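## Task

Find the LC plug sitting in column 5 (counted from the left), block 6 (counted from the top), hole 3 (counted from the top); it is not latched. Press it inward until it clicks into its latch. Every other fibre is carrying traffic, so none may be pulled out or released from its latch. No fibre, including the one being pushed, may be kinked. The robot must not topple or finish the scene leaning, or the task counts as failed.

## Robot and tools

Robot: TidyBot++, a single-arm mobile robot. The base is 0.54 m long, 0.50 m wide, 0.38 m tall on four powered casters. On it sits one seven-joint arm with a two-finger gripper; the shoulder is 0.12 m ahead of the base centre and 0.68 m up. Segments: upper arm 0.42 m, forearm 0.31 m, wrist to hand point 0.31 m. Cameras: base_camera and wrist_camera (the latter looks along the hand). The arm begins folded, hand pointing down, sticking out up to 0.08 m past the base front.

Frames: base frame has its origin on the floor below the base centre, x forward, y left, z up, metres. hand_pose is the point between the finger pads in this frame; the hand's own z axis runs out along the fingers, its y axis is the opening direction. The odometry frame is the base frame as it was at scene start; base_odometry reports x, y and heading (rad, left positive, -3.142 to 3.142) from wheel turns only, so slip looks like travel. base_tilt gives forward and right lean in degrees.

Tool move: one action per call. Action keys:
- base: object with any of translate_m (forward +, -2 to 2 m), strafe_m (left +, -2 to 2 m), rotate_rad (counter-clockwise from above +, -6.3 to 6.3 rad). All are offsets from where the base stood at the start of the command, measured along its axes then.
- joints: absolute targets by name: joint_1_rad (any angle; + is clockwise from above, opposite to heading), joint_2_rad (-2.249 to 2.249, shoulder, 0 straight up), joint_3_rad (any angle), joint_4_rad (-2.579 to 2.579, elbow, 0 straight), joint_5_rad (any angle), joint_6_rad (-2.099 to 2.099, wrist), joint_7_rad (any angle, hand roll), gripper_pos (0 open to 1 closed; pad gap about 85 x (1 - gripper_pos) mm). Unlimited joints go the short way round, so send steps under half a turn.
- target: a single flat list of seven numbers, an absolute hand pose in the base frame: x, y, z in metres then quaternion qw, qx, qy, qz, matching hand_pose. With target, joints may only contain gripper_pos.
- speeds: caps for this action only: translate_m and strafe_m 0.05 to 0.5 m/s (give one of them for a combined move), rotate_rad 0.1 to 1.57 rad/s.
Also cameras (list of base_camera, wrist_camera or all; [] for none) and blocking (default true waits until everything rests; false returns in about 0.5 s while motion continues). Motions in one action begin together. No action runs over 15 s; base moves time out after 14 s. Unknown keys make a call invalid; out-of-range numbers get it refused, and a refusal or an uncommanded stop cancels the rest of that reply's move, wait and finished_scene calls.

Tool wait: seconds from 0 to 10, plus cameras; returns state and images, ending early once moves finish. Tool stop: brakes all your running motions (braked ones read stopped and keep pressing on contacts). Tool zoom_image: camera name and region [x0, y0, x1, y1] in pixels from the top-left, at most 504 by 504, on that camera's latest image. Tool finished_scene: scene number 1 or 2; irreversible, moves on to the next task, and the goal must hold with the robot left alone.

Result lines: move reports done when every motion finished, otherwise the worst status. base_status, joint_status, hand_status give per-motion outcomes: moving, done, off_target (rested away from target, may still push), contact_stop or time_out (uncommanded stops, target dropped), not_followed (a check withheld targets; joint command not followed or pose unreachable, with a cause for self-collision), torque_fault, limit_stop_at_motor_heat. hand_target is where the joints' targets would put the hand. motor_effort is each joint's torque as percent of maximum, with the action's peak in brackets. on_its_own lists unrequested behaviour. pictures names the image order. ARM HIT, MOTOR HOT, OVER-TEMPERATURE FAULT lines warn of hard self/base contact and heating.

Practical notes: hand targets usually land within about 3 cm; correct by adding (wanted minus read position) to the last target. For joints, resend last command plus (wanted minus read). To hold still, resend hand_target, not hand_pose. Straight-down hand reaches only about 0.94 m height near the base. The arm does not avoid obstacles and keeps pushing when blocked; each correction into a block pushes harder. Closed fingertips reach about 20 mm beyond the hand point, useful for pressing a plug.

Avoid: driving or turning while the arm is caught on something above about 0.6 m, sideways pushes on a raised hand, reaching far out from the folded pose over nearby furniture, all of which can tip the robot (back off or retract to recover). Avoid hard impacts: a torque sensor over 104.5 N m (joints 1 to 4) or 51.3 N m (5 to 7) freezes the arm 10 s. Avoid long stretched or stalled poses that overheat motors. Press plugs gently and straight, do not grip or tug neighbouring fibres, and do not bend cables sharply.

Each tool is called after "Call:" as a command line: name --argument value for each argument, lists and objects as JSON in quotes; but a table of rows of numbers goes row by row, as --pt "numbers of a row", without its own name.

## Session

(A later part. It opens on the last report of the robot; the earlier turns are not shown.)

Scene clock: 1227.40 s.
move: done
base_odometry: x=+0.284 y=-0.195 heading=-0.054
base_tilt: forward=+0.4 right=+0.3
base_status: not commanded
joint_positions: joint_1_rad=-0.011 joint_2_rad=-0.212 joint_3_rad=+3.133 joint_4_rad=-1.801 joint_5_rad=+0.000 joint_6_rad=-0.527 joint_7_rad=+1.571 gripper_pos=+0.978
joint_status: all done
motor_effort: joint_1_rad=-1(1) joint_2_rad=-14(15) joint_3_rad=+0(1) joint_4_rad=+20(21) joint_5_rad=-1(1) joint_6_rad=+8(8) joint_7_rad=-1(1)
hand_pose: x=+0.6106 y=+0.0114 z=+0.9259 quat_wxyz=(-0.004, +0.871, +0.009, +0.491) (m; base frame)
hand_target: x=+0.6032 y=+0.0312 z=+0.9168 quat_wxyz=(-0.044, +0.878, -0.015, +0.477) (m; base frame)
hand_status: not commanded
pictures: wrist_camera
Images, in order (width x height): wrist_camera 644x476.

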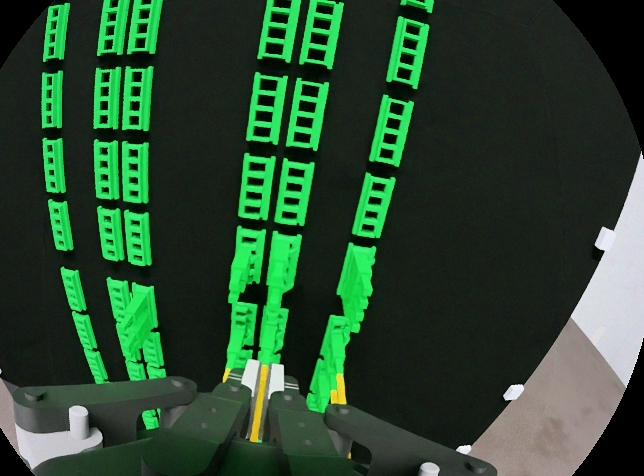

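Call:
move --base '{"translate_m": 0.005}' --speeds '{"translate_m": 0.05}' --cameras '["wrist_camera"]'

Call:
zoom_image --camera "wrist_camera" --region '[230, 320, 290, 400]'

Scene clock: 1231.47 s.
move: done
base_odometry: x=+0.289 y=-0.195 heading=-0.054
base_tilt: forward=+0.3 right=+0.2
base_status: done
joint_positions: joint_1_rad=-0.013 joint_2_rad=-0.224 joint_3_rad=+3.133 joint_4_rad=-1.809 joint_5_rad=+0.000 joint_6_rad=-0.532 joint_7_rad=+1.571 gripper_pos=+0.978
joint_status: not commanded
motor_effort: joint_1_rad=-1(1) joint_2_rad=-12(15) joint_3_rad=+1(2) joint_4_rad=+20(22) joint_5_rad=-1(1) joint_6_rad=+9(13) joint_7_rad=+0(1)
hand_pose: x=+0.6057 y=+0.0120 z=+0.9258 quat_wxyz=(-0.004, +0.872, +0.009, +0.490) (m; base frame)
hand_target: x=+0.6032 y=+0.0312 z=+0.9168 quat_wxyz=(-0.044, +0.878, -0.015, +0.477) (m; base frame)
hand_status: not commanded
pictures: wrist_camera
Images, in order (width x height): wrist_camera 644x476.

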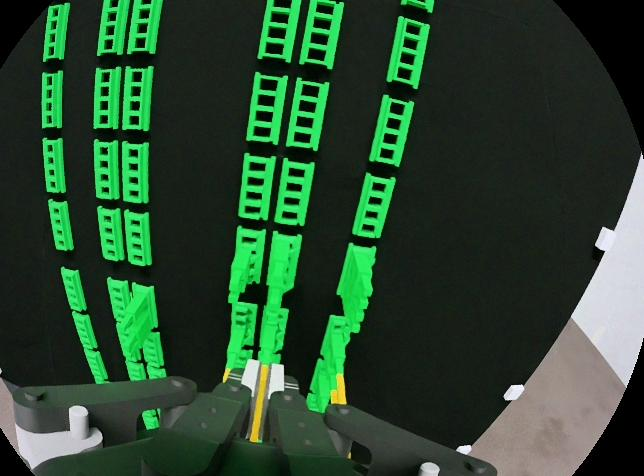

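Scaled by 6.300.

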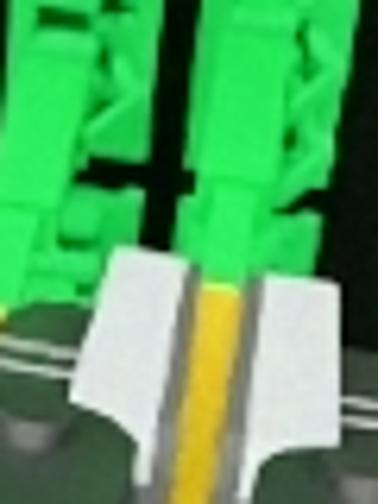

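Call:
move --base '{"translate_m": 0.008}' --speeds '{"translate_m": 0.05}' --cameras '[]'

Call:
move --base '{"translate_m": 0.006}' --speeds '{"translate_m": 0.05}' --cameras '["wrist_camera"]'

Call:
zoom_image --camera "wrist_camera" --region '[230, 320, 290, 400]'

Scene clock: 1235.40 s.
move: done
base_odometry: x=+0.297 y=-0.196 heading=-0.054
base_tilt: forward=+0.4 right=+0.3
base_status: done
joint_positions: joint_1_rad=-0.014 joint_2_rad=-0.240 joint_3_rad=+3.133 joint_4_rad=-1.817 joint_5_rad=+0.000 joint_6_rad=-0.543 joint_7_rad=+1.571 gripper_pos=+0.978
joint_status: not commanded
motor_effort: joint_1_rad=-1(1) joint_2_rad=-9(12) joint_3_rad=+1(2) joint_4_rad=+21(23) joint_5_rad=-1(1) joint_6_rad=+12(15) joint_7_rad=-1(1)
hand_pose: x=+0.5986 y=+0.0126 z=+0.9257 quat_wxyz=(-0.005, +0.873, +0.010, +0.488) (m; base frame)
hand_target: x=+0.6032 y=+0.0312 z=+0.9168 quat_wxyz=(-0.044, +0.878, -0.015, +0.477) (m; base frame)
hand_status: not commanded
pictures: none
No camera images: "cameras" was empty.

Scene clock: 1236.07 s.
move: done
base_odometry: x=+0.303 y=-0.197 heading=-0.055
base_tilt: forward=+0.4 right=+0.3
base_status: done
joint_positions: joint_1_rad=-0.015 joint_2_rad=-0.252 joint_3_rad=+3.133 joint_4_rad=-1.823 joint_5_rad=+0.000 joint_6_rad=-0.553 joint_7_rad=+1.571 gripper_pos=+0.978
joint_status: not commanded
motor_effort: joint_1_rad=-1(1) joint_2_rad=-7(10) joint_3_rad=+1(2) joint_4_rad=+22(25) joint_5_rad=-1(1) joint_6_rad=+12(18) joint_7_rad=-1(1)
hand_pose: x=+0.5929 y=+0.0130 z=+0.9258 quat_wxyz=(-0.005, +0.873, +0.011, +0.487) (m; base frame)
hand_target: x=+0.6032 y=+0.0312 z=+0.9168 quat_wxyz=(-0.044, +0.878, -0.015, +0.477) (m; base frame)
hand_status: not commanded
pictures: wrist_camera
Images, in order (width x height): wrist_camera 644x476.

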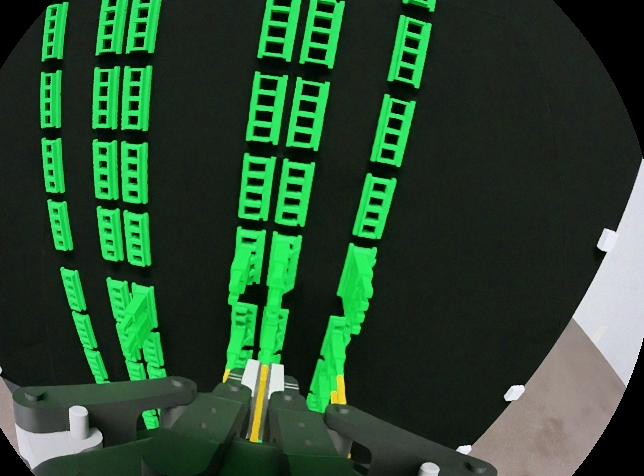

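Scaled by 6.300.

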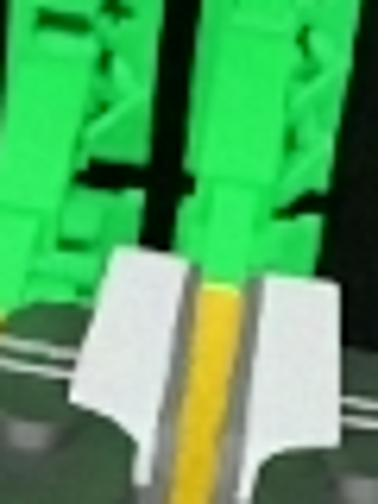

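Call:
move --base '{"translate_m": 0.007}' --speeds '{"translate_m": 0.05}' --cameras '[]'

Call:
move --base '{"translate_m": 0.007}' --speeds '{"translate_m": 0.05}' --cameras '["wrist_camera"]'

Call:
zoom_image --camera "wrist_camera" --region '[230, 320, 290, 400]'

Scene clock: 1239.33 s.
move: done
base_odometry: x=+0.310 y=-0.197 heading=-0.055
base_tilt: forward=+0.4 right=+0.2
base_status: done
joint_positions: joint_1_rad=-0.017 joint_2_rad=-0.267 joint_3_rad=+3.133 joint_4_rad=-1.829 joint_5_rad=+0.000 joint_6_rad=-0.566 joint_7_rad=+1.571 gripper_pos=+0.978
joint_status: not commanded
motor_effort: joint_1_rad=+0(1) joint_2_rad=-4(7) joint_3_rad=+1(2) joint_4_rad=+22(25) joint_5_rad=+0(1) joint_6_rad=+14(19) joint_7_rad=+0(1)
hand_pose: x=+0.5864 y=+0.0134 z=+0.9257 quat_wxyz=(-0.005, +0.874, +0.011, +0.485) (m; base frame)
hand_target: x=+0.6032 y=+0.0312 z=+0.9168 quat_wxyz=(-0.044, +0.878, -0.015, +0.477) (m; base frame)
hand_status: not commanded
pictures: none
No camera images: "cameras" was empty.

Scene clock: 1240.00 s.
move: done
base_odometry: x=+0.316 y=-0.198 heading=-0.055
base_tilt: forward=+0.4 right=+0.2
base_status: done
joint_positions: joint_1_rad=-0.018 joint_2_rad=-0.281 joint_3_rad=+3.133 joint_4_rad=-1.835 joint_5_rad=+0.000 joint_6_rad=-0.578 joint_7_rad=+1.571 gripper_pos=+0.978
joint_status: not commanded
motor_effort: joint_1_rad=+0(1) joint_2_rad=-1(6) joint_3_rad=+2(3) joint_4_rad=+24(27) joint_5_rad=+0(1) joint_6_rad=+16(22) joint_7_rad=-1(1)
hand_pose: x=+0.5800 y=+0.0137 z=+0.9257 quat_wxyz=(-0.005, +0.875, +0.012, +0.484) (m; base frame)
hand_target: x=+0.6032 y=+0.0312 z=+0.9168 quat_wxyz=(-0.044, +0.878, -0.015, +0.477) (m; base frame)
hand_status: not commanded
pictures: wrist_camera
Images, in order (width x height): wrist_camera 644x476.

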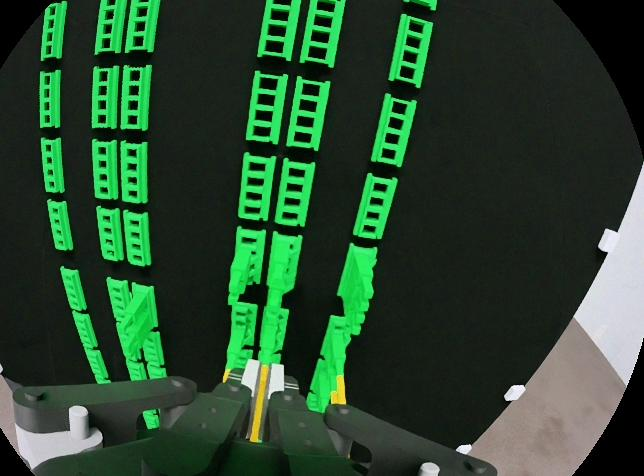

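Scaled by 6.300.

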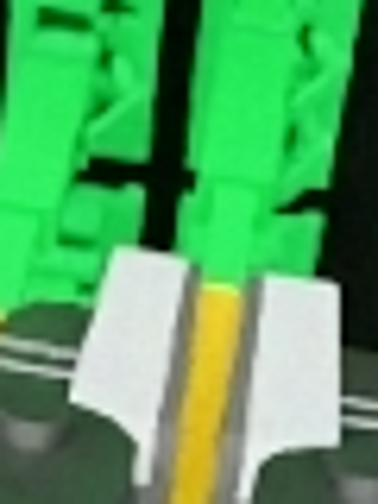

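Call:
move --base '{"translate_m": 0.006}' --speeds '{"translate_m": 0.05}' --cameras '[]'

Call:
move --base '{"translate_m": 0.006}' --speeds '{"translate_m": 0.05}' --cameras '["wrist_camera"]'

Call:
zoom_image --camera "wrist_camera" --region '[230, 320, 290, 400]'

Scene clock: 1249.03 s.
move: done
base_odometry: x=+0.322 y=-0.198 heading=-0.055
base_tilt: forward=+0.3 right=+0.2
base_status: done
joint_positions: joint_1_rad=-0.018 joint_2_rad=-0.292 joint_3_rad=+3.133 joint_4_rad=-1.839 joint_5_rad=+0.000 joint_6_rad=-0.589 joint_7_rad=+1.571 gripper_pos=+0.978
joint_status: not commanded
motor_effort: joint_1_rad=+0(1) joint_2_rad=+1(9) joint_3_rad=+2(3) joint_4_rad=+25(28) joint_5_rad=+0(0) joint_6_rad=+19(23) joint_7_rad=-1(1)
hand_pose: x=+0.5747 y=+0.0140 z=+0.9256 quat_wxyz=(-0.005, +0.876, +0.012, +0.482) (m; base frame)
hand_target: x=+0.6032 y=+0.0312 z=+0.9168 quat_wxyz=(-0.044, +0.878, -0.015, +0.477) (m; base frame)
hand_status: not commanded
pictures: none
No camera images: "cameras" was empty.

Scene clock: 1249.70 s.
move: done
base_odometry: x=+0.328 y=-0.199 heading=-0.055
base_tilt: forward=+0.3 right=+0.2
base_status: done
joint_positions: joint_1_rad=-0.019 joint_2_rad=-0.304 joint_3_rad=+3.133 joint_4_rad=-1.843 joint_5_rad=+0.000 joint_6_rad=-0.600 joint_7_rad=+1.571 gripper_pos=+0.978
joint_status: not commanded
motor_effort: joint_1_rad=+0(1) joint_2_rad=+3(11) joint_3_rad=+2(3) joint_4_rad=+26(28) joint_5_rad=+0(0) joint_6_rad=+20(26) joint_7_rad=-1(1)
hand_pose: x=+0.5694 y=+0.0143 z=+0.9256 quat_wxyz=(-0.006, +0.877, +0.012, +0.480) (m; base frame)
hand_target: x=+0.6032 y=+0.0312 z=+0.9168 quat_wxyz=(-0.044, +0.878, -0.015, +0.477) (m; base frame)
hand_status: not commanded
pictures: wrist_camera
Images, in order (width x height): wrist_camera 644x476.

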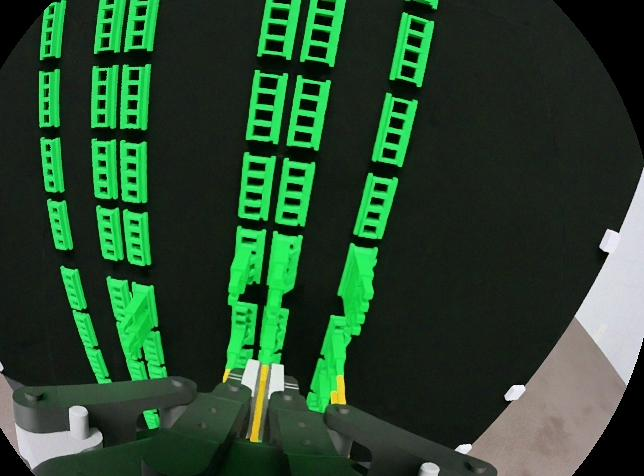

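Scaled by 6.300.

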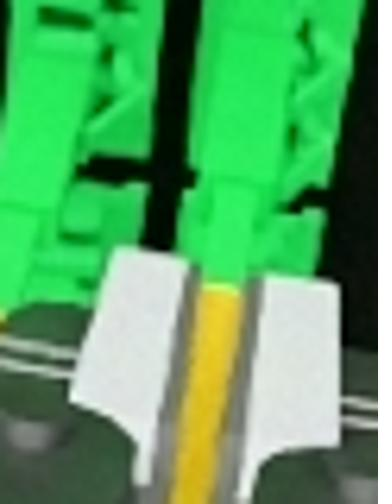

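Call:
move --base '{"translate_m": 0.006}' --speeds '{"translate_m": 0.05}' --cameras '["wrist_camera"]'

Call:
zoom_image --camera "wrist_camera" --region '[230, 320, 290, 400]'

Scene clock: 1257.20 s.
move: done
base_odometry: x=+0.333 y=-0.199 heading=-0.055
base_tilt: forward=+0.3 right=+0.2
base_status: done
joint_positions: joint_1_rad=-0.020 joint_2_rad=-0.315 joint_3_rad=+3.133 joint_4_rad=-1.847 joint_5_rad=+0.000 joint_6_rad=-0.611 joint_7_rad=+1.571 gripper_pos=+0.978
joint_status: not commanded
motor_effort: joint_1_rad=+0(1) joint_2_rad=+6(14) joint_3_rad=+2(4) joint_4_rad=+26(29) joint_5_rad=+0(0) joint_6_rad=+22(28) joint_7_rad=-1(2)
hand_pose: x=+0.5641 y=+0.0144 z=+0.9255 quat_wxyz=(-0.006, +0.878, +0.013, +0.479) (m; base frame)
hand_target: x=+0.6032 y=+0.0312 z=+0.9168 quat_wxyz=(-0.044, +0.878, -0.015, +0.477) (m; base frame)
hand_status: not commanded
pictures: wrist_camera
Images, in order (width x height): wrist_camera 644x476.

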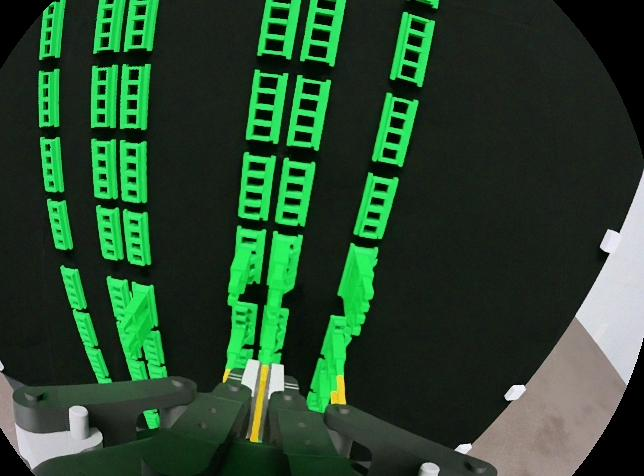

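Scaled by 6.300.

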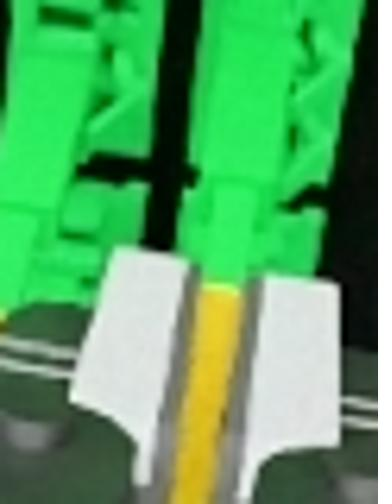

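Call:
zoom_image --camera "wrist_camera" --region '[225, 295, 295, 365]'

Scaled by 7.200.

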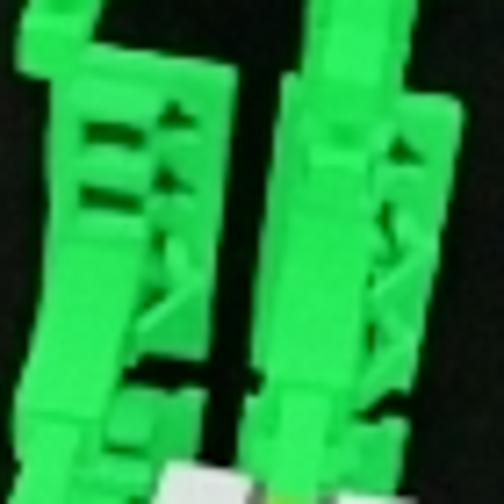

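Call:
move --base '{"translate_m": -0.036}' --speeds '{"translate_m": 0.1}' --cameras '[]'

Scene clock: 1304.43 s.
move: done
base_odometry: x=+0.297 y=-0.197 heading=-0.055
base_tilt: forward=+0.3 right=+0.2
base_status: done
joint_positions: joint_1_rad=-0.020 joint_2_rad=-0.238 joint_3_rad=+3.136 joint_4_rad=-1.811 joint_5_rad=+0.000 joint_6_rad=-0.555 joint_7_rad=+1.571 gripper_pos=+0.978
joint_status: not commanded
motor_effort: joint_1_rad=-2(5) joint_2_rad=-11(13) joint_3_rad=-1(4) joint_4_rad=+19(25) joint_5_rad=-1(3) joint_6_rad=+8(21) joint_7_rad=-1(1)
hand_pose: x=+0.5983 y=+0.0140 z=+0.9256 quat_wxyz=(-0.006, +0.874, +0.011, +0.486) (m; base frame)
hand_target: x=+0.6032 y=+0.0312 z=+0.9168 quat_wxyz=(-0.044, +0.878, -0.015, +0.477) (m; base frame)
hand_status: not commanded
pictures: none
No camera images: "cameras" was empty.

Call:
move --base '{"translate_m": -0.004}' --speeds '{"translate_m": 0.05}' --cameras '["wrist_camera"]'

Call:
zoom_image --camera "wrist_camera" --region '[230, 320, 290, 400]'

Scene clock: 1307.73 s.
move: done
base_odometry: x=+0.293 y=-0.197 heading=-0.054
base_tilt: forward=+0.4 right=+0.3
base_status: done
joint_positions: joint_1_rad=-0.020 joint_2_rad=-0.229 joint_3_rad=+3.136 joint_4_rad=-1.806 joint_5_rad=+0.000 joint_6_rad=-0.549 joint_7_rad=+1.571 gripper_pos=+0.978
joint_status: not commanded
motor_effort: joint_1_rad=-2(4) joint_2_rad=-12(18) joint_3_rad=-1(3) joint_4_rad=+18(20) joint_5_rad=-1(2) joint_6_rad=+7(9) joint_7_rad=-1(1)
hand_pose: x=+0.6021 y=+0.0136 z=+0.9256 quat_wxyz=(-0.006, +0.874, +0.011, +0.486) (m; base frame)
hand_target: x=+0.6032 y=+0.0312 z=+0.9168 quat_wxyz=(-0.044, +0.878, -0.015, +0.477) (m; base frame)
hand_status: not commanded
pictures: wrist_camera
Images, in order (width x height): wrist_camera 644x476.

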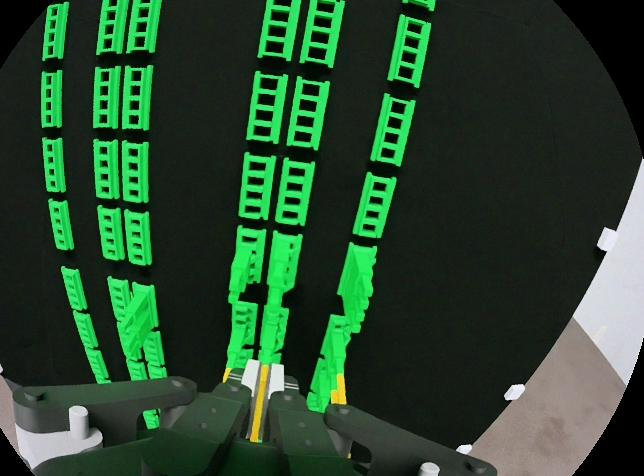

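Scaled by 6.300.

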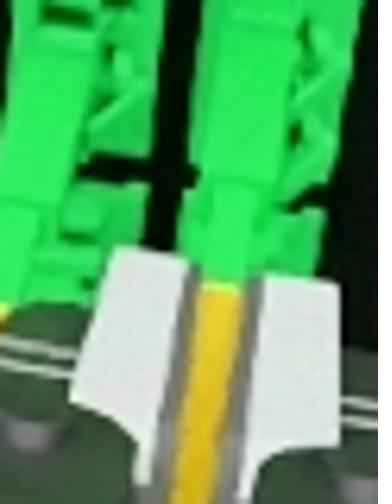

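Call:
move --joints '{"gripper_pos": 0.955}' --cameras '["wrist_camera"]'

Call:
zoom_image --camera "wrist_camera" --region '[230, 320, 290, 400]'

Scene clock: 1312.27 s.
move: done
base_odometry: x=+0.293 y=-0.197 heading=-0.054
base_tilt: forward=+0.4 right=+0.3
base_status: not commanded
joint_positions: joint_1_rad=-0.019 joint_2_rad=-0.229 joint_3_rad=+3.137 joint_4_rad=-1.806 joint_5_rad=+0.000 joint_6_rad=-0.549 joint_7_rad=+1.571 gripper_pos=+0.955
joint_status: all done
motor_effort: joint_1_rad=-2(5) joint_2_rad=-14(14) joint_3_rad=-1(4) joint_4_rad=+20(20) joint_5_rad=-1(3) joint_6_rad=+8(9) joint_7_rad=-1(1)
hand_pose: x=+0.6021 y=+0.0129 z=+0.9256 quat_wxyz=(-0.005, +0.874, +0.010, +0.486) (m; base frame)
hand_target: x=+0.6032 y=+0.0312 z=+0.9168 quat_wxyz=(-0.044, +0.878, -0.015, +0.477) (m; base frame)
hand_status: not commanded
pictures: wrist_camera
Images, in order (width x height): wrist_camera 644x476.

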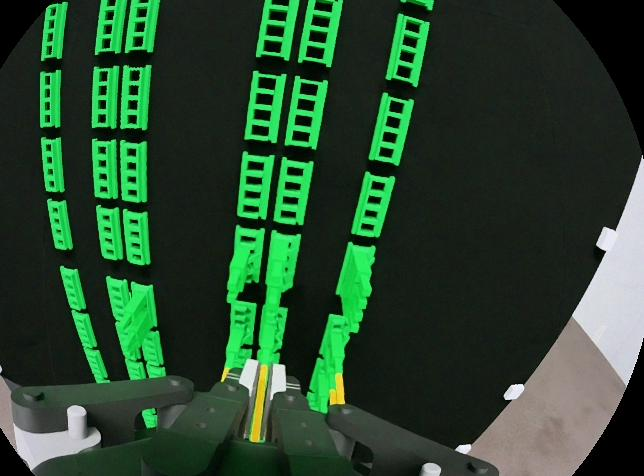

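Scaled by 6.300.

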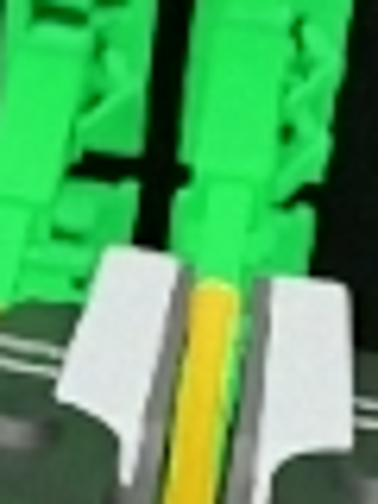

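Call:
move --joints '{"joint_4_rad": -1.816}' --cameras '[]'

Call:
move --joints '{"joint_4_rad": -1.819}' --cameras '[]'

Scene clock: 1324.30 s.
move: done
base_odometry: x=+0.293 y=-0.197 heading=-0.054
base_tilt: forward=+0.3 right=+0.2
base_status: not commanded
joint_positions: joint_1_rad=-0.019 joint_2_rad=-0.229 joint_3_rad=+3.137 joint_4_rad=-1.806 joint_5_rad=+0.000 joint_6_rad=-0.549 joint_7_rad=+1.571 gripper_pos=+0.955
joint_status: all done
motor_effort: joint_1_rad=-2(3) joint_2_rad=-14(14) joint_3_rad=-1(2) joint_4_rad=+20(20) joint_5_rad=-1(2) joint_6_rad=+7(8) joint_7_rad=-1(1)
hand_pose: x=+0.6020 y=+0.0129 z=+0.9253 quat_wxyz=(-0.005, +0.874, +0.010, +0.486) (m; base frame)
hand_target: x=+0.6024 y=+0.0312 z=+0.9139 quat_wxyz=(-0.044, +0.879, -0.015, +0.475) (m; base frame)
hand_status: not commanded
pictures: none
No camera images: "cameras" was empty.

Scene clock: 1324.70 s.
move: done
base_odometry: x=+0.293 y=-0.197 heading=-0.054
base_tilt: forward=+0.3 right=+0.3
base_status: not commanded
joint_positions: joint_1_rad=-0.019 joint_2_rad=-0.229 joint_3_rad=+3.137 joint_4_rad=-1.807 joint_5_rad=+0.000 joint_6_rad=-0.549 joint_7_rad=+1.571 gripper_pos=+0.955
joint_status: all done
motor_effort: joint_1_rad=-2(3) joint_2_rad=-14(14) joint_3_rad=-1(1) joint_4_rad=+19(20) joint_5_rad=-1(2) joint_6_rad=+7(8) joint_7_rad=-1(1)
hand_pose: x=+0.6020 y=+0.0129 z=+0.9250 quat_wxyz=(-0.005, +0.874, +0.010, +0.486) (m; base frame)
hand_target: x=+0.6018 y=+0.0312 z=+0.9122 quat_wxyz=(-0.044, +0.880, -0.015, +0.473) (m; base frame)
hand_status: not commanded
pictures: none
No camera images: "cameras" was empty.

Call:
move --joints '{"joint_4_rad": -1.822}' --cameras '[]'

Call:
move --joints '{"joint_4_rad": -1.824}' --cameras '["wrist_camera"]'

Call:
zoom_image --camera "wrist_camera" --region '[230, 320, 290, 400]'

Scene clock: 1327.33 s.
move: done
base_odometry: x=+0.293 y=-0.197 heading=-0.054
base_tilt: forward=+0.4 right=+0.3
base_status: not commanded
joint_positions: joint_1_rad=-0.019 joint_2_rad=-0.229 joint_3_rad=+3.137 joint_4_rad=-1.808 joint_5_rad=+0.000 joint_6_rad=-0.549 joint_7_rad=+1.571 gripper_pos=+0.955
joint_status: all done
motor_effort: joint_1_rad=-2(2) joint_2_rad=-14(14) joint_3_rad=-1(2) joint_4_rad=+20(20) joint_5_rad=-1(2) joint_6_rad=+8(8) joint_7_rad=+0(1)
hand_pose: x=+0.6017 y=+0.0129 z=+0.9242 quat_wxyz=(-0.005, +0.874, +0.010, +0.485) (m; base frame)
hand_target: x=+0.6013 y=+0.0311 z=+0.9105 quat_wxyz=(-0.044, +0.880, -0.015, +0.472) (m; base frame)
hand_status: not commanded
pictures: none
No camera images: "cameras" was empty.

Scene clock: 1327.67 s.
move: done
base_odometry: x=+0.293 y=-0.197 heading=-0.054
base_tilt: forward=+0.3 right=+0.2
base_status: not commanded
joint_positions: joint_1_rad=-0.019 joint_2_rad=-0.229 joint_3_rad=+3.137 joint_4_rad=-1.809 joint_5_rad=+0.000 joint_6_rad=-0.549 joint_7_rad=+1.571 gripper_pos=+0.955
joint_status: all done
motor_effort: joint_1_rad=-2(2) joint_2_rad=-14(14) joint_3_rad=-1(1) joint_4_rad=+20(20) joint_5_rad=-1(1) joint_6_rad=+7(8) joint_7_rad=+0(1)
hand_pose: x=+0.6015 y=+0.0129 z=+0.9236 quat_wxyz=(-0.005, +0.875, +0.010, +0.485) (m; base frame)
hand_target: x=+0.6009 y=+0.0311 z=+0.9093 quat_wxyz=(-0.044, +0.881, -0.015, +0.471) (m; base frame)
hand_status: not commanded
pictures: wrist_camera
Images, in order (width x height): wrist_camera 644x476.

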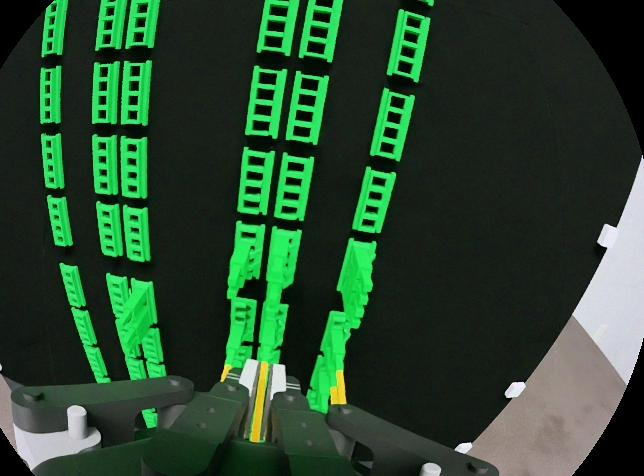

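Scaled by 6.300.

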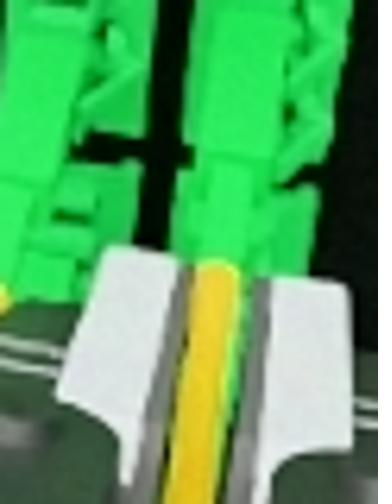

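Call:
move --joints '{"gripper_pos": 0.97}' --cameras '[]'

Call:
move --joints '{"gripper_pos": 0.988}' --cameras '["wrist_camera"]'

Call:
zoom_image --camera "wrist_camera" --region '[230, 320, 290, 400]'

Scene clock: 1331.73 s.
move: done
base_odometry: x=+0.293 y=-0.197 heading=-0.054
base_tilt: forward=+0.4 right=+0.2
base_status: not commanded
joint_positions: joint_1_rad=-0.020 joint_2_rad=-0.229 joint_3_rad=+3.137 joint_4_rad=-1.809 joint_5_rad=+0.000 joint_6_rad=-0.549 joint_7_rad=+1.571 gripper_pos=+0.969
joint_status: all done
motor_effort: joint_1_rad=-1(2) joint_2_rad=-14(14) joint_3_rad=-1(2) joint_4_rad=+20(20) joint_5_rad=-1(1) joint_6_rad=+7(8) joint_7_rad=+0(2)
hand_pose: x=+0.6015 y=+0.0133 z=+0.9235 quat_wxyz=(-0.006, +0.875, +0.011, +0.485) (m; base frame)
hand_target: x=+0.6009 y=+0.0311 z=+0.9093 quat_wxyz=(-0.044, +0.881, -0.015, +0.471) (m; base frame)
hand_status: not commanded
pictures: none
No camera images: "cameras" was empty.

Scene clock: 1332.13 s.
move: done
base_odometry: x=+0.293 y=-0.197 heading=-0.054
base_tilt: forward=+0.3 right=+0.3
base_status: not commanded
joint_positions: joint_1_rad=-0.020 joint_2_rad=-0.229 joint_3_rad=+3.137 joint_4_rad=-1.809 joint_5_rad=+0.000 joint_6_rad=-0.549 joint_7_rad=+1.571 gripper_pos=+0.978
joint_status: all done
motor_effort: joint_1_rad=-1(1) joint_2_rad=-12(14) joint_3_rad=+0(1) joint_4_rad=+19(20) joint_5_rad=-1(1) joint_6_rad=+8(8) joint_7_rad=-1(1)
hand_pose: x=+0.6015 y=+0.0133 z=+0.9235 quat_wxyz=(-0.006, +0.875, +0.011, +0.485) (m; base frame)
hand_target: x=+0.6009 y=+0.0311 z=+0.9093 quat_wxyz=(-0.044, +0.881, -0.015, +0.471) (m; base frame)
hand_status: not commanded
pictures: wrist_camera
Images, in order (width x height): wrist_camera 644x476.

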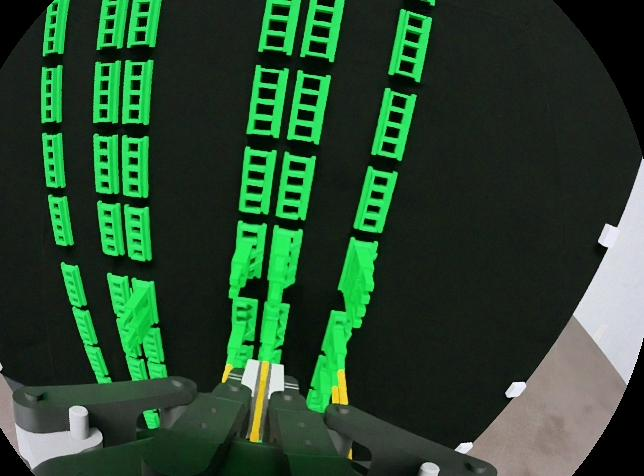

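Scaled by 6.300.

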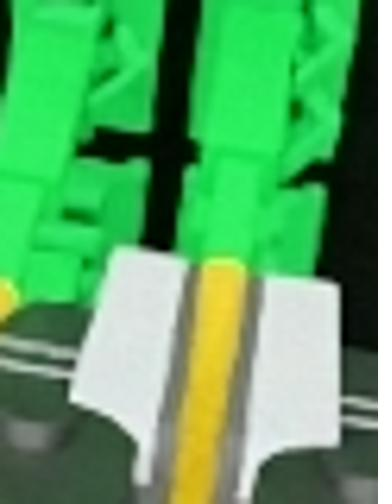

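Call:
move --base '{"translate_m": 0.01}' --speeds '{"translate_m": 0.05}' --cameras '[]'

Call:
move --base '{"translate_m": 0.008}' --speeds '{"translate_m": 0.05}' --cameras '["wrist_camera"]'

Call:
zoom_image --camera "wrist_camera" --region '[230, 320, 290, 400]'

Scene clock: 1336.07 s.
move: done
base_odometry: x=+0.303 y=-0.197 heading=-0.054
base_tilt: forward=+0.3 right=+0.2
base_status: done
joint_positions: joint_1_rad=-0.021 joint_2_rad=-0.251 joint_3_rad=+3.136 joint_4_rad=-1.825 joint_5_rad=-0.001 joint_6_rad=-0.555 joint_7_rad=+1.571 gripper_pos=+0.978
joint_status: not commanded
motor_effort: joint_1_rad=-1(3) joint_2_rad=-7(13) joint_3_rad=+0(3) joint_4_rad=+20(22) joint_5_rad=-1(2) joint_6_rad=+10(14) joint_7_rad=+0(1)
hand_pose: x=+0.5927 y=+0.0142 z=+0.9233 quat_wxyz=(-0.006, +0.875, +0.012, +0.485) (m; base frame)
hand_target: x=+0.6009 y=+0.0311 z=+0.9093 quat_wxyz=(-0.044, +0.881, -0.015, +0.471) (m; base frame)
hand_status: not commanded
pictures: none
No camera images: "cameras" was empty.

Scene clock: 1336.77 s.
move: done
base_odometry: x=+0.311 y=-0.198 heading=-0.055
base_tilt: forward=+0.3 right=+0.2
base_status: done
joint_positions: joint_1_rad=-0.022 joint_2_rad=-0.267 joint_3_rad=+3.136 joint_4_rad=-1.834 joint_5_rad=-0.001 joint_6_rad=-0.566 joint_7_rad=+1.571 gripper_pos=+0.978
joint_status: not commanded
motor_effort: joint_1_rad=-1(2) joint_2_rad=-3(7) joint_3_rad=+1(3) joint_4_rad=+22(24) joint_5_rad=-1(1) joint_6_rad=+14(17) joint_7_rad=+0(1)
hand_pose: x=+0.5854 y=+0.0147 z=+0.9232 quat_wxyz=(-0.006, +0.875, +0.012, +0.483) (m; base frame)
hand_target: x=+0.6009 y=+0.0311 z=+0.9093 quat_wxyz=(-0.044, +0.881, -0.015, +0.471) (m; base frame)
hand_status: not commanded
pictures: wrist_camera
Images, in order (width x height): wrist_camera 644x476.

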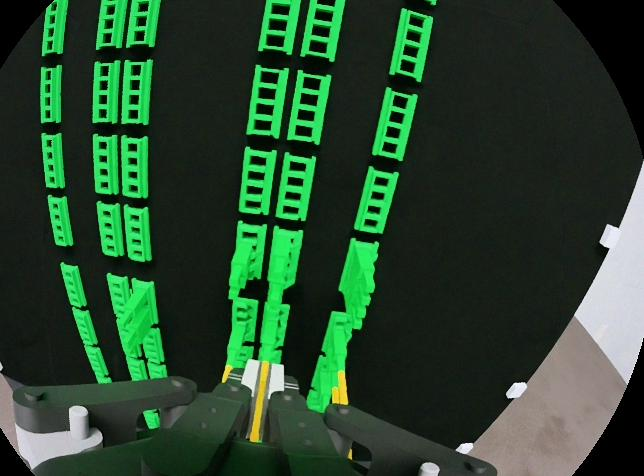

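Scaled by 6.300.

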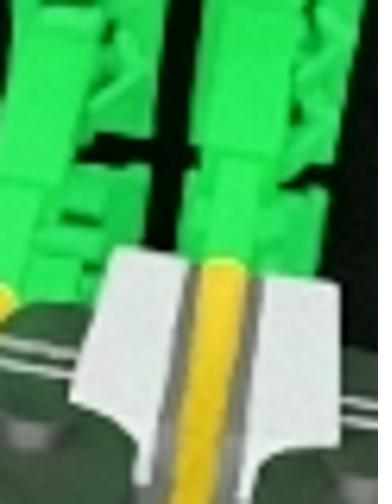

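Call:
move --base '{"translate_m": 0.008}' --speeds '{"translate_m": 0.05}' --cameras '[]'

Call:
move --base '{"translate_m": 0.007}' --speeds '{"translate_m": 0.05}' --cameras '["wrist_camera"]'

Call:
zoom_image --camera "wrist_camera" --region '[230, 320, 290, 400]'

Scene clock: 1340.60 s.
move: done
base_odometry: x=+0.319 y=-0.199 heading=-0.055
base_tilt: forward=+0.3 right=+0.3
base_status: done
joint_positions: joint_1_rad=-0.022 joint_2_rad=-0.284 joint_3_rad=+3.135 joint_4_rad=-1.842 joint_5_rad=-0.001 joint_6_rad=-0.578 joint_7_rad=+1.571 gripper_pos=+0.978
joint_status: not commanded
motor_effort: joint_1_rad=+0(2) joint_2_rad=+1(6) joint_3_rad=+1(3) joint_4_rad=+23(25) joint_5_rad=-1(1) joint_6_rad=+17(20) joint_7_rad=-1(1)
hand_pose: x=+0.5781 y=+0.0150 z=+0.9231 quat_wxyz=(-0.007, +0.876, +0.012, +0.482) (m; base frame)
hand_target: x=+0.6009 y=+0.0311 z=+0.9093 quat_wxyz=(-0.044, +0.881, -0.015, +0.471) (m; base frame)
hand_status: not commanded
pictures: none
No camera images: "cameras" was empty.

Scene clock: 1341.27 s.
move: done
base_odometry: x=+0.325 y=-0.199 heading=-0.055
base_tilt: forward=+0.4 right=+0.2
base_status: done
joint_positions: joint_1_rad=-0.023 joint_2_rad=-0.298 joint_3_rad=+3.135 joint_4_rad=-1.848 joint_5_rad=-0.001 joint_6_rad=-0.589 joint_7_rad=+1.571 gripper_pos=+0.978
joint_status: not commanded
motor_effort: joint_1_rad=+0(1) joint_2_rad=+3(10) joint_3_rad=+1(3) joint_4_rad=+23(27) joint_5_rad=-1(1) joint_6_rad=+18(23) joint_7_rad=+0(1)
hand_pose: x=+0.5718 y=+0.0153 z=+0.9231 quat_wxyz=(-0.007, +0.877, +0.013, +0.481) (m; base frame)
hand_target: x=+0.6009 y=+0.0311 z=+0.9093 quat_wxyz=(-0.044, +0.881, -0.015, +0.471) (m; base frame)
hand_status: not commanded
pictures: wrist_camera
Images, in order (width x height): wrist_camera 644x476.

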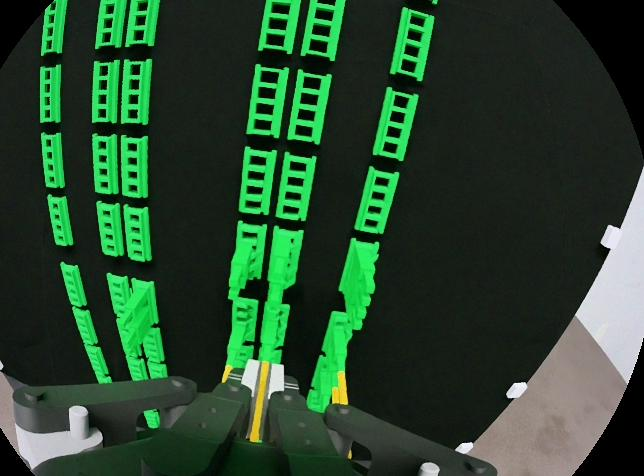

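Scaled by 6.300.

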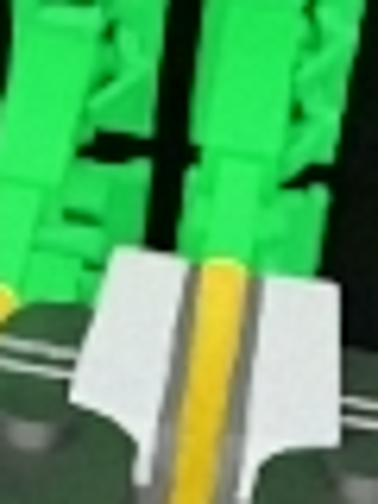

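Call:
move --base '{"translate_m": 0.007}' --speeds '{"translate_m": 0.05}' --cameras '[]'

Call:
move --base '{"translate_m": 0.006}' --speeds '{"translate_m": 0.05}' --cameras '["wrist_camera"]'

Call:
zoom_image --camera "wrist_camera" --region '[230, 320, 290, 400]'

Scene clock: 1345.67 s.
move: done
base_odometry: x=+0.332 y=-0.200 heading=-0.055
base_tilt: forward=+0.3 right=+0.3
base_status: done
joint_positions: joint_1_rad=-0.023 joint_2_rad=-0.312 joint_3_rad=+3.134 joint_4_rad=-1.853 joint_5_rad=-0.001 joint_6_rad=-0.601 joint_7_rad=+1.571 gripper_pos=+0.978
joint_status: not commanded
motor_effort: joint_1_rad=+0(1) joint_2_rad=+6(13) joint_3_rad=+2(3) joint_4_rad=+25(27) joint_5_rad=+0(1) joint_6_rad=+20(25) joint_7_rad=-1(1)
hand_pose: x=+0.5656 y=+0.0155 z=+0.9231 quat_wxyz=(-0.007, +0.878, +0.013, +0.479) (m; base frame)
hand_target: x=+0.6009 y=+0.0311 z=+0.9093 quat_wxyz=(-0.044, +0.881, -0.015, +0.471) (m; base frame)
hand_status: not commanded
pictures: none
No camera images: "cameras" was empty.

Scene clock: 1346.33 s.
move: done
base_odometry: x=+0.337 y=-0.200 heading=-0.055
base_tilt: forward=+0.4 right=+0.2
base_status: done
joint_positions: joint_1_rad=-0.023 joint_2_rad=-0.323 joint_3_rad=+3.134 joint_4_rad=-1.858 joint_5_rad=-0.001 joint_6_rad=-0.611 joint_7_rad=+1.571 gripper_pos=+0.978
joint_status: not commanded
motor_effort: joint_1_rad=+0(2) joint_2_rad=+8(16) joint_3_rad=+2(4) joint_4_rad=+26(28) joint_5_rad=+0(0) joint_6_rad=+22(27) joint_7_rad=-1(1)
hand_pose: x=+0.5604 y=+0.0157 z=+0.9231 quat_wxyz=(-0.007, +0.878, +0.014, +0.478) (m; base frame)
hand_target: x=+0.6009 y=+0.0311 z=+0.9093 quat_wxyz=(-0.044, +0.881, -0.015, +0.471) (m; base frame)
hand_status: not commanded
pictures: wrist_camera
Images, in order (width x height): wrist_camera 644x476.

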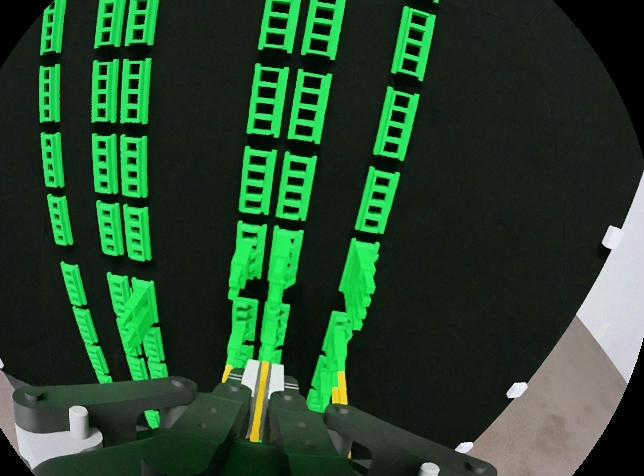

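Scaled by 6.300.

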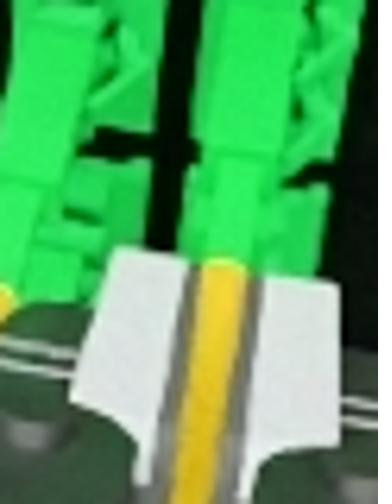

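Call:
zoom_image --camera "wrist_camera" --region '[240, 350, 290, 400]'

Call:
zoom_image --camera "wrist_camera" --region '[225, 295, 295, 365]'

Scaled by 10.080.

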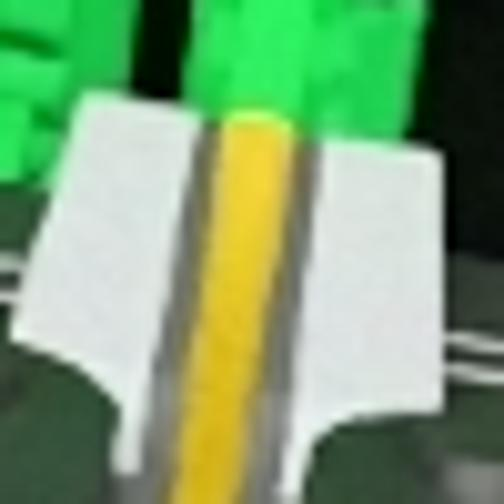

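Scaled by 7.200.

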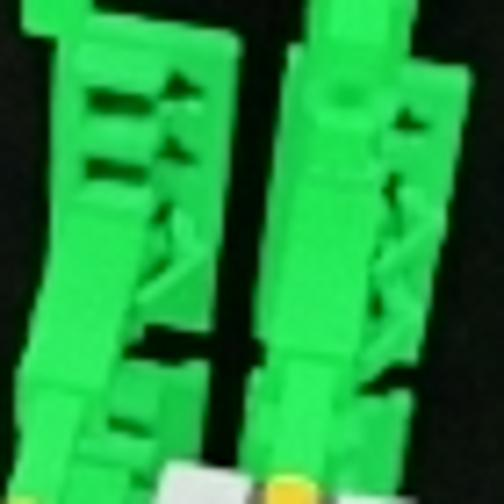

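Call:
zoom_image --camera "wrist_camera" --region '[250, 330, 290, 370]'

Scaled by 12.600.

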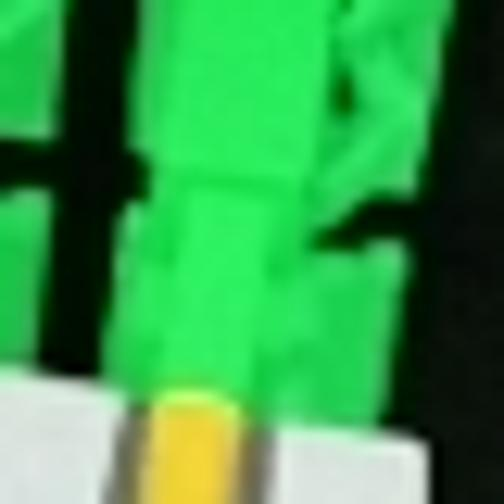

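Call:
move --base '{"translate_m": -0.044}' --speeds '{"translate_m": 0.1}' --cameras '[]'

Call:
move --joints '{"gripper_pos": 0.955}' --cameras '["wrist_camera"]'

Call:
zoom_image --camera "wrist_camera" --region '[230, 330, 290, 400]'

Scene clock: 1417.93 s.
move: done
base_odometry: x=+0.293 y=-0.198 heading=-0.054
base_tilt: forward=+0.4 right=+0.2
base_status: done
joint_positions: joint_1_rad=-0.022 joint_2_rad=-0.229 joint_3_rad=+3.136 joint_4_rad=-1.813 joint_5_rad=-0.001 joint_6_rad=-0.542 joint_7_rad=+1.571 gripper_pos=+0.978
joint_status: not commanded
motor_effort: joint_1_rad=-2(4) joint_2_rad=-12(14) joint_3_rad=-2(4) joint_4_rad=+17(24) joint_5_rad=-1(2) joint_6_rad=+6(21) joint_7_rad=+0(1)
hand_pose: x=+0.6021 y=+0.0152 z=+0.9232 quat_wxyz=(-0.007, +0.874, +0.012, +0.486) (m; base frame)
hand_target: x=+0.6009 y=+0.0311 z=+0.9093 quat_wxyz=(-0.044, +0.881, -0.015, +0.471) (m; base frame)
hand_status: not commanded
pictures: none
No camera images: "cameras" was empty.

Scene clock: 1418.50 s.
move: done
base_odometry: x=+0.293 y=-0.198 heading=-0.054
base_tilt: forward=+0.4 right=+0.3
base_status: not commanded
joint_positions: joint_1_rad=-0.021 joint_2_rad=-0.229 joint_3_rad=+3.136 joint_4_rad=-1.816 joint_5_rad=-0.001 joint_6_rad=-0.542 joint_7_rad=+1.571 gripper_pos=+0.955
joint_status: all done
motor_effort: joint_1_rad=-2(5) joint_2_rad=-14(15) joint_3_rad=-1(4) joint_4_rad=+20(20) joint_5_rad=-1(3) joint_6_rad=+7(8) joint_7_rad=+0(1)
hand_pose: x=+0.6017 y=+0.0146 z=+0.9217 quat_wxyz=(-0.006, +0.874, +0.011, +0.485) (m; base frame)
hand_target: x=+0.6009 y=+0.0311 z=+0.9093 quat_wxyz=(-0.044, +0.881, -0.015, +0.471) (m; base frame)
hand_status: not commanded
pictures: wrist_camera
Images, in order (width x height): wrist_camera 644x476.

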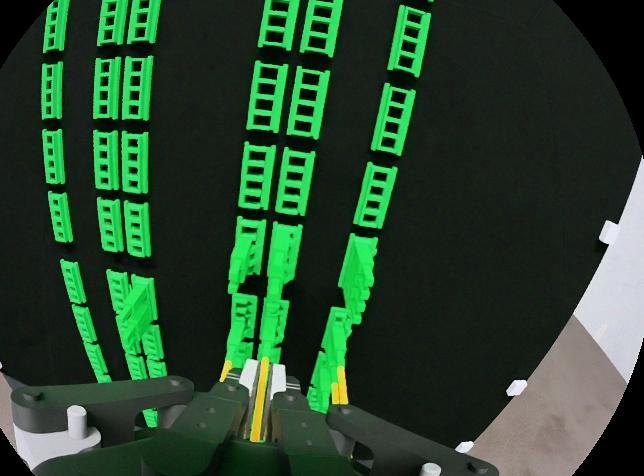

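Scaled by 7.200.

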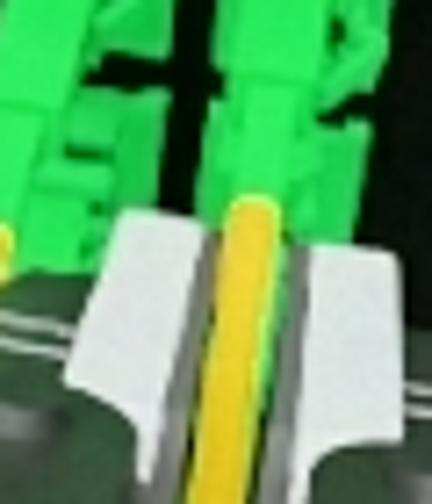

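Call:
move --joints '{"joint_1_rad": -0.035}' --cameras '[]'

Call:
move --joints '{"joint_1_rad": -0.04}' --cameras '["wrist_camera"]'

Call:
zoom_image --camera "wrist_camera" --region '[240, 345, 290, 415]'

Scene clock: 1425.57 s.
move: done
base_odometry: x=+0.293 y=-0.198 heading=-0.054
base_tilt: forward=+0.4 right=+0.2
base_status: not commanded
joint_positions: joint_1_rad=-0.021 joint_2_rad=-0.229 joint_3_rad=+3.136 joint_4_rad=-1.816 joint_5_rad=-0.001 joint_6_rad=-0.542 joint_7_rad=+1.571 gripper_pos=+0.955
joint_status: all done
motor_effort: joint_1_rad=-2(3) joint_2_rad=-14(14) joint_3_rad=-2(2) joint_4_rad=+20(20) joint_5_rad=-1(2) joint_6_rad=+7(8) joint_7_rad=-1(1)
hand_pose: x=+0.6017 y=+0.0146 z=+0.9217 quat_wxyz=(-0.006, +0.874, +0.011, +0.485) (m; base frame)
hand_target: x=+0.6007 y=+0.0340 z=+0.9093 quat_wxyz=(-0.045, +0.881, -0.012, +0.471) (m; base frame)
hand_status: not commanded
pictures: none
No camera images: "cameras" was empty.

Scene clock: 1426.00 s.
move: done
base_odometry: x=+0.293 y=-0.198 heading=-0.054
base_tilt: forward=+0.4 right=+0.3
base_status: not commanded
joint_positions: joint_1_rad=-0.021 joint_2_rad=-0.229 joint_3_rad=+3.136 joint_4_rad=-1.816 joint_5_rad=-0.001 joint_6_rad=-0.542 joint_7_rad=+1.571 gripper_pos=+0.955
joint_status: all done
motor_effort: joint_1_rad=-2(3) joint_2_rad=-14(14) joint_3_rad=-1(2) joint_4_rad=+19(20) joint_5_rad=-1(2) joint_6_rad=+7(8) joint_7_rad=-1(1)
hand_pose: x=+0.6017 y=+0.0146 z=+0.9217 quat_wxyz=(-0.006, +0.874, +0.011, +0.485) (m; base frame)
hand_target: x=+0.6005 y=+0.0364 z=+0.9093 quat_wxyz=(-0.047, +0.881, -0.010, +0.471) (m; base frame)
hand_status: not commanded
pictures: wrist_camera
Images, in order (width x height): wrist_camera 644x476.

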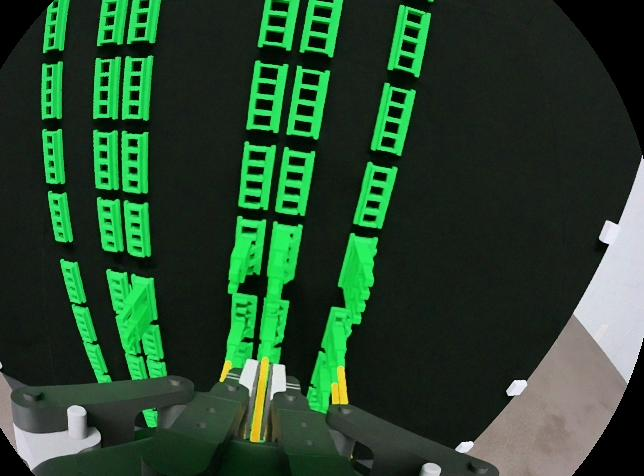

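Scaled by 7.200.

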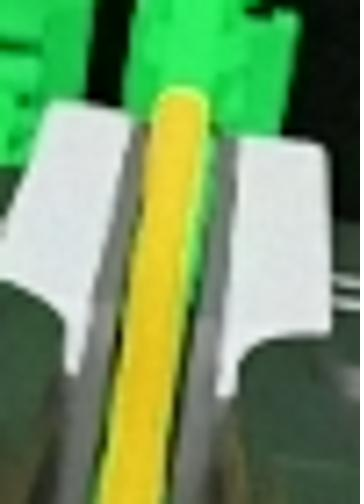

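Call:
move --base '{"translate_m": 0.003}' --speeds '{"translate_m": 0.05}' --cameras '[]'

Call:
move --base '{"translate_m": 0.002}' --speeds '{"translate_m": 0.05}' --cameras '["wrist_camera"]'

Call:
zoom_image --camera "wrist_camera" --region '[240, 345, 290, 415]'

Scene clock: 1437.87 s.
move: done
base_odometry: x=+0.296 y=-0.198 heading=-0.055
base_tilt: forward=+0.4 right=+0.3
base_status: done
joint_positions: joint_1_rad=-0.023 joint_2_rad=-0.228 joint_3_rad=+3.137 joint_4_rad=-1.816 joint_5_rad=-0.001 joint_6_rad=-0.542 joint_7_rad=+1.571 gripper_pos=+0.955
joint_status: not commanded
motor_effort: joint_1_rad=-2(4) joint_2_rad=-14(16) joint_3_rad=-1(3) joint_4_rad=+20(21) joint_5_rad=-1(2) joint_6_rad=+8(9) joint_7_rad=+0(1)
hand_pose: x=+0.6018 y=+0.0153 z=+0.9209 quat_wxyz=(-0.007, +0.875, +0.012, +0.484) (m; base frame)
hand_target: x=+0.6005 y=+0.0364 z=+0.9093 quat_wxyz=(-0.047, +0.881, -0.010, +0.471) (m; base frame)
hand_status: not commanded
pictures: none
No camera images: "cameras" was empty.

Scene clock: 1438.37 s.
move: done
base_odometry: x=+0.298 y=-0.199 heading=-0.055
base_tilt: forward=+0.3 right=+0.2
base_status: done
joint_positions: joint_1_rad=-0.025 joint_2_rad=-0.228 joint_3_rad=+3.137 joint_4_rad=-1.817 joint_5_rad=-0.001 joint_6_rad=-0.542 joint_7_rad=+1.571 gripper_pos=+0.955
joint_status: not commanded
motor_effort: joint_1_rad=-2(3) joint_2_rad=-13(16) joint_3_rad=-1(1) joint_4_rad=+21(22) joint_5_rad=-1(2) joint_6_rad=+9(10) joint_7_rad=-1(1)
hand_pose: x=+0.6017 y=+0.0160 z=+0.9204 quat_wxyz=(-0.007, +0.875, +0.013, +0.484) (m; base frame)
hand_target: x=+0.6005 y=+0.0364 z=+0.9093 quat_wxyz=(-0.047, +0.881, -0.010, +0.471) (m; base frame)
hand_status: not commanded
pictures: wrist_camera
Images, in order (width x height): wrist_camera 644x476.

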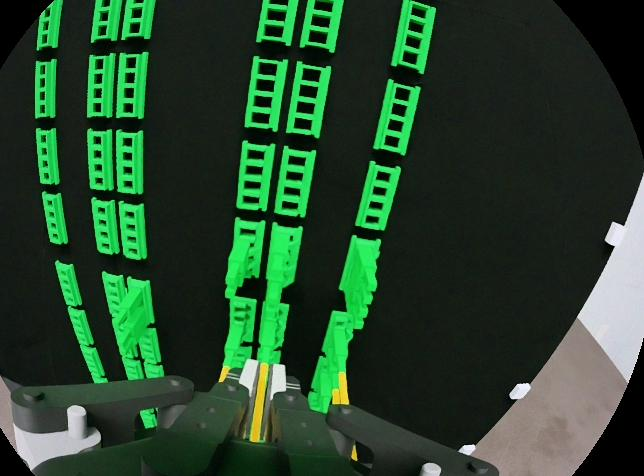

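Scaled by 7.200.

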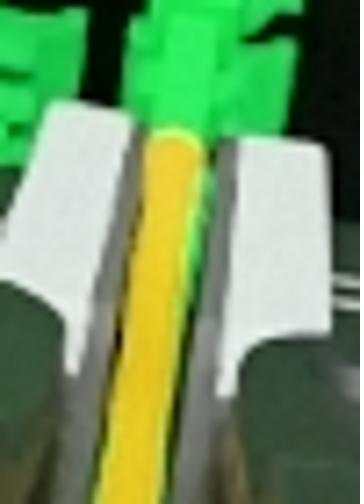

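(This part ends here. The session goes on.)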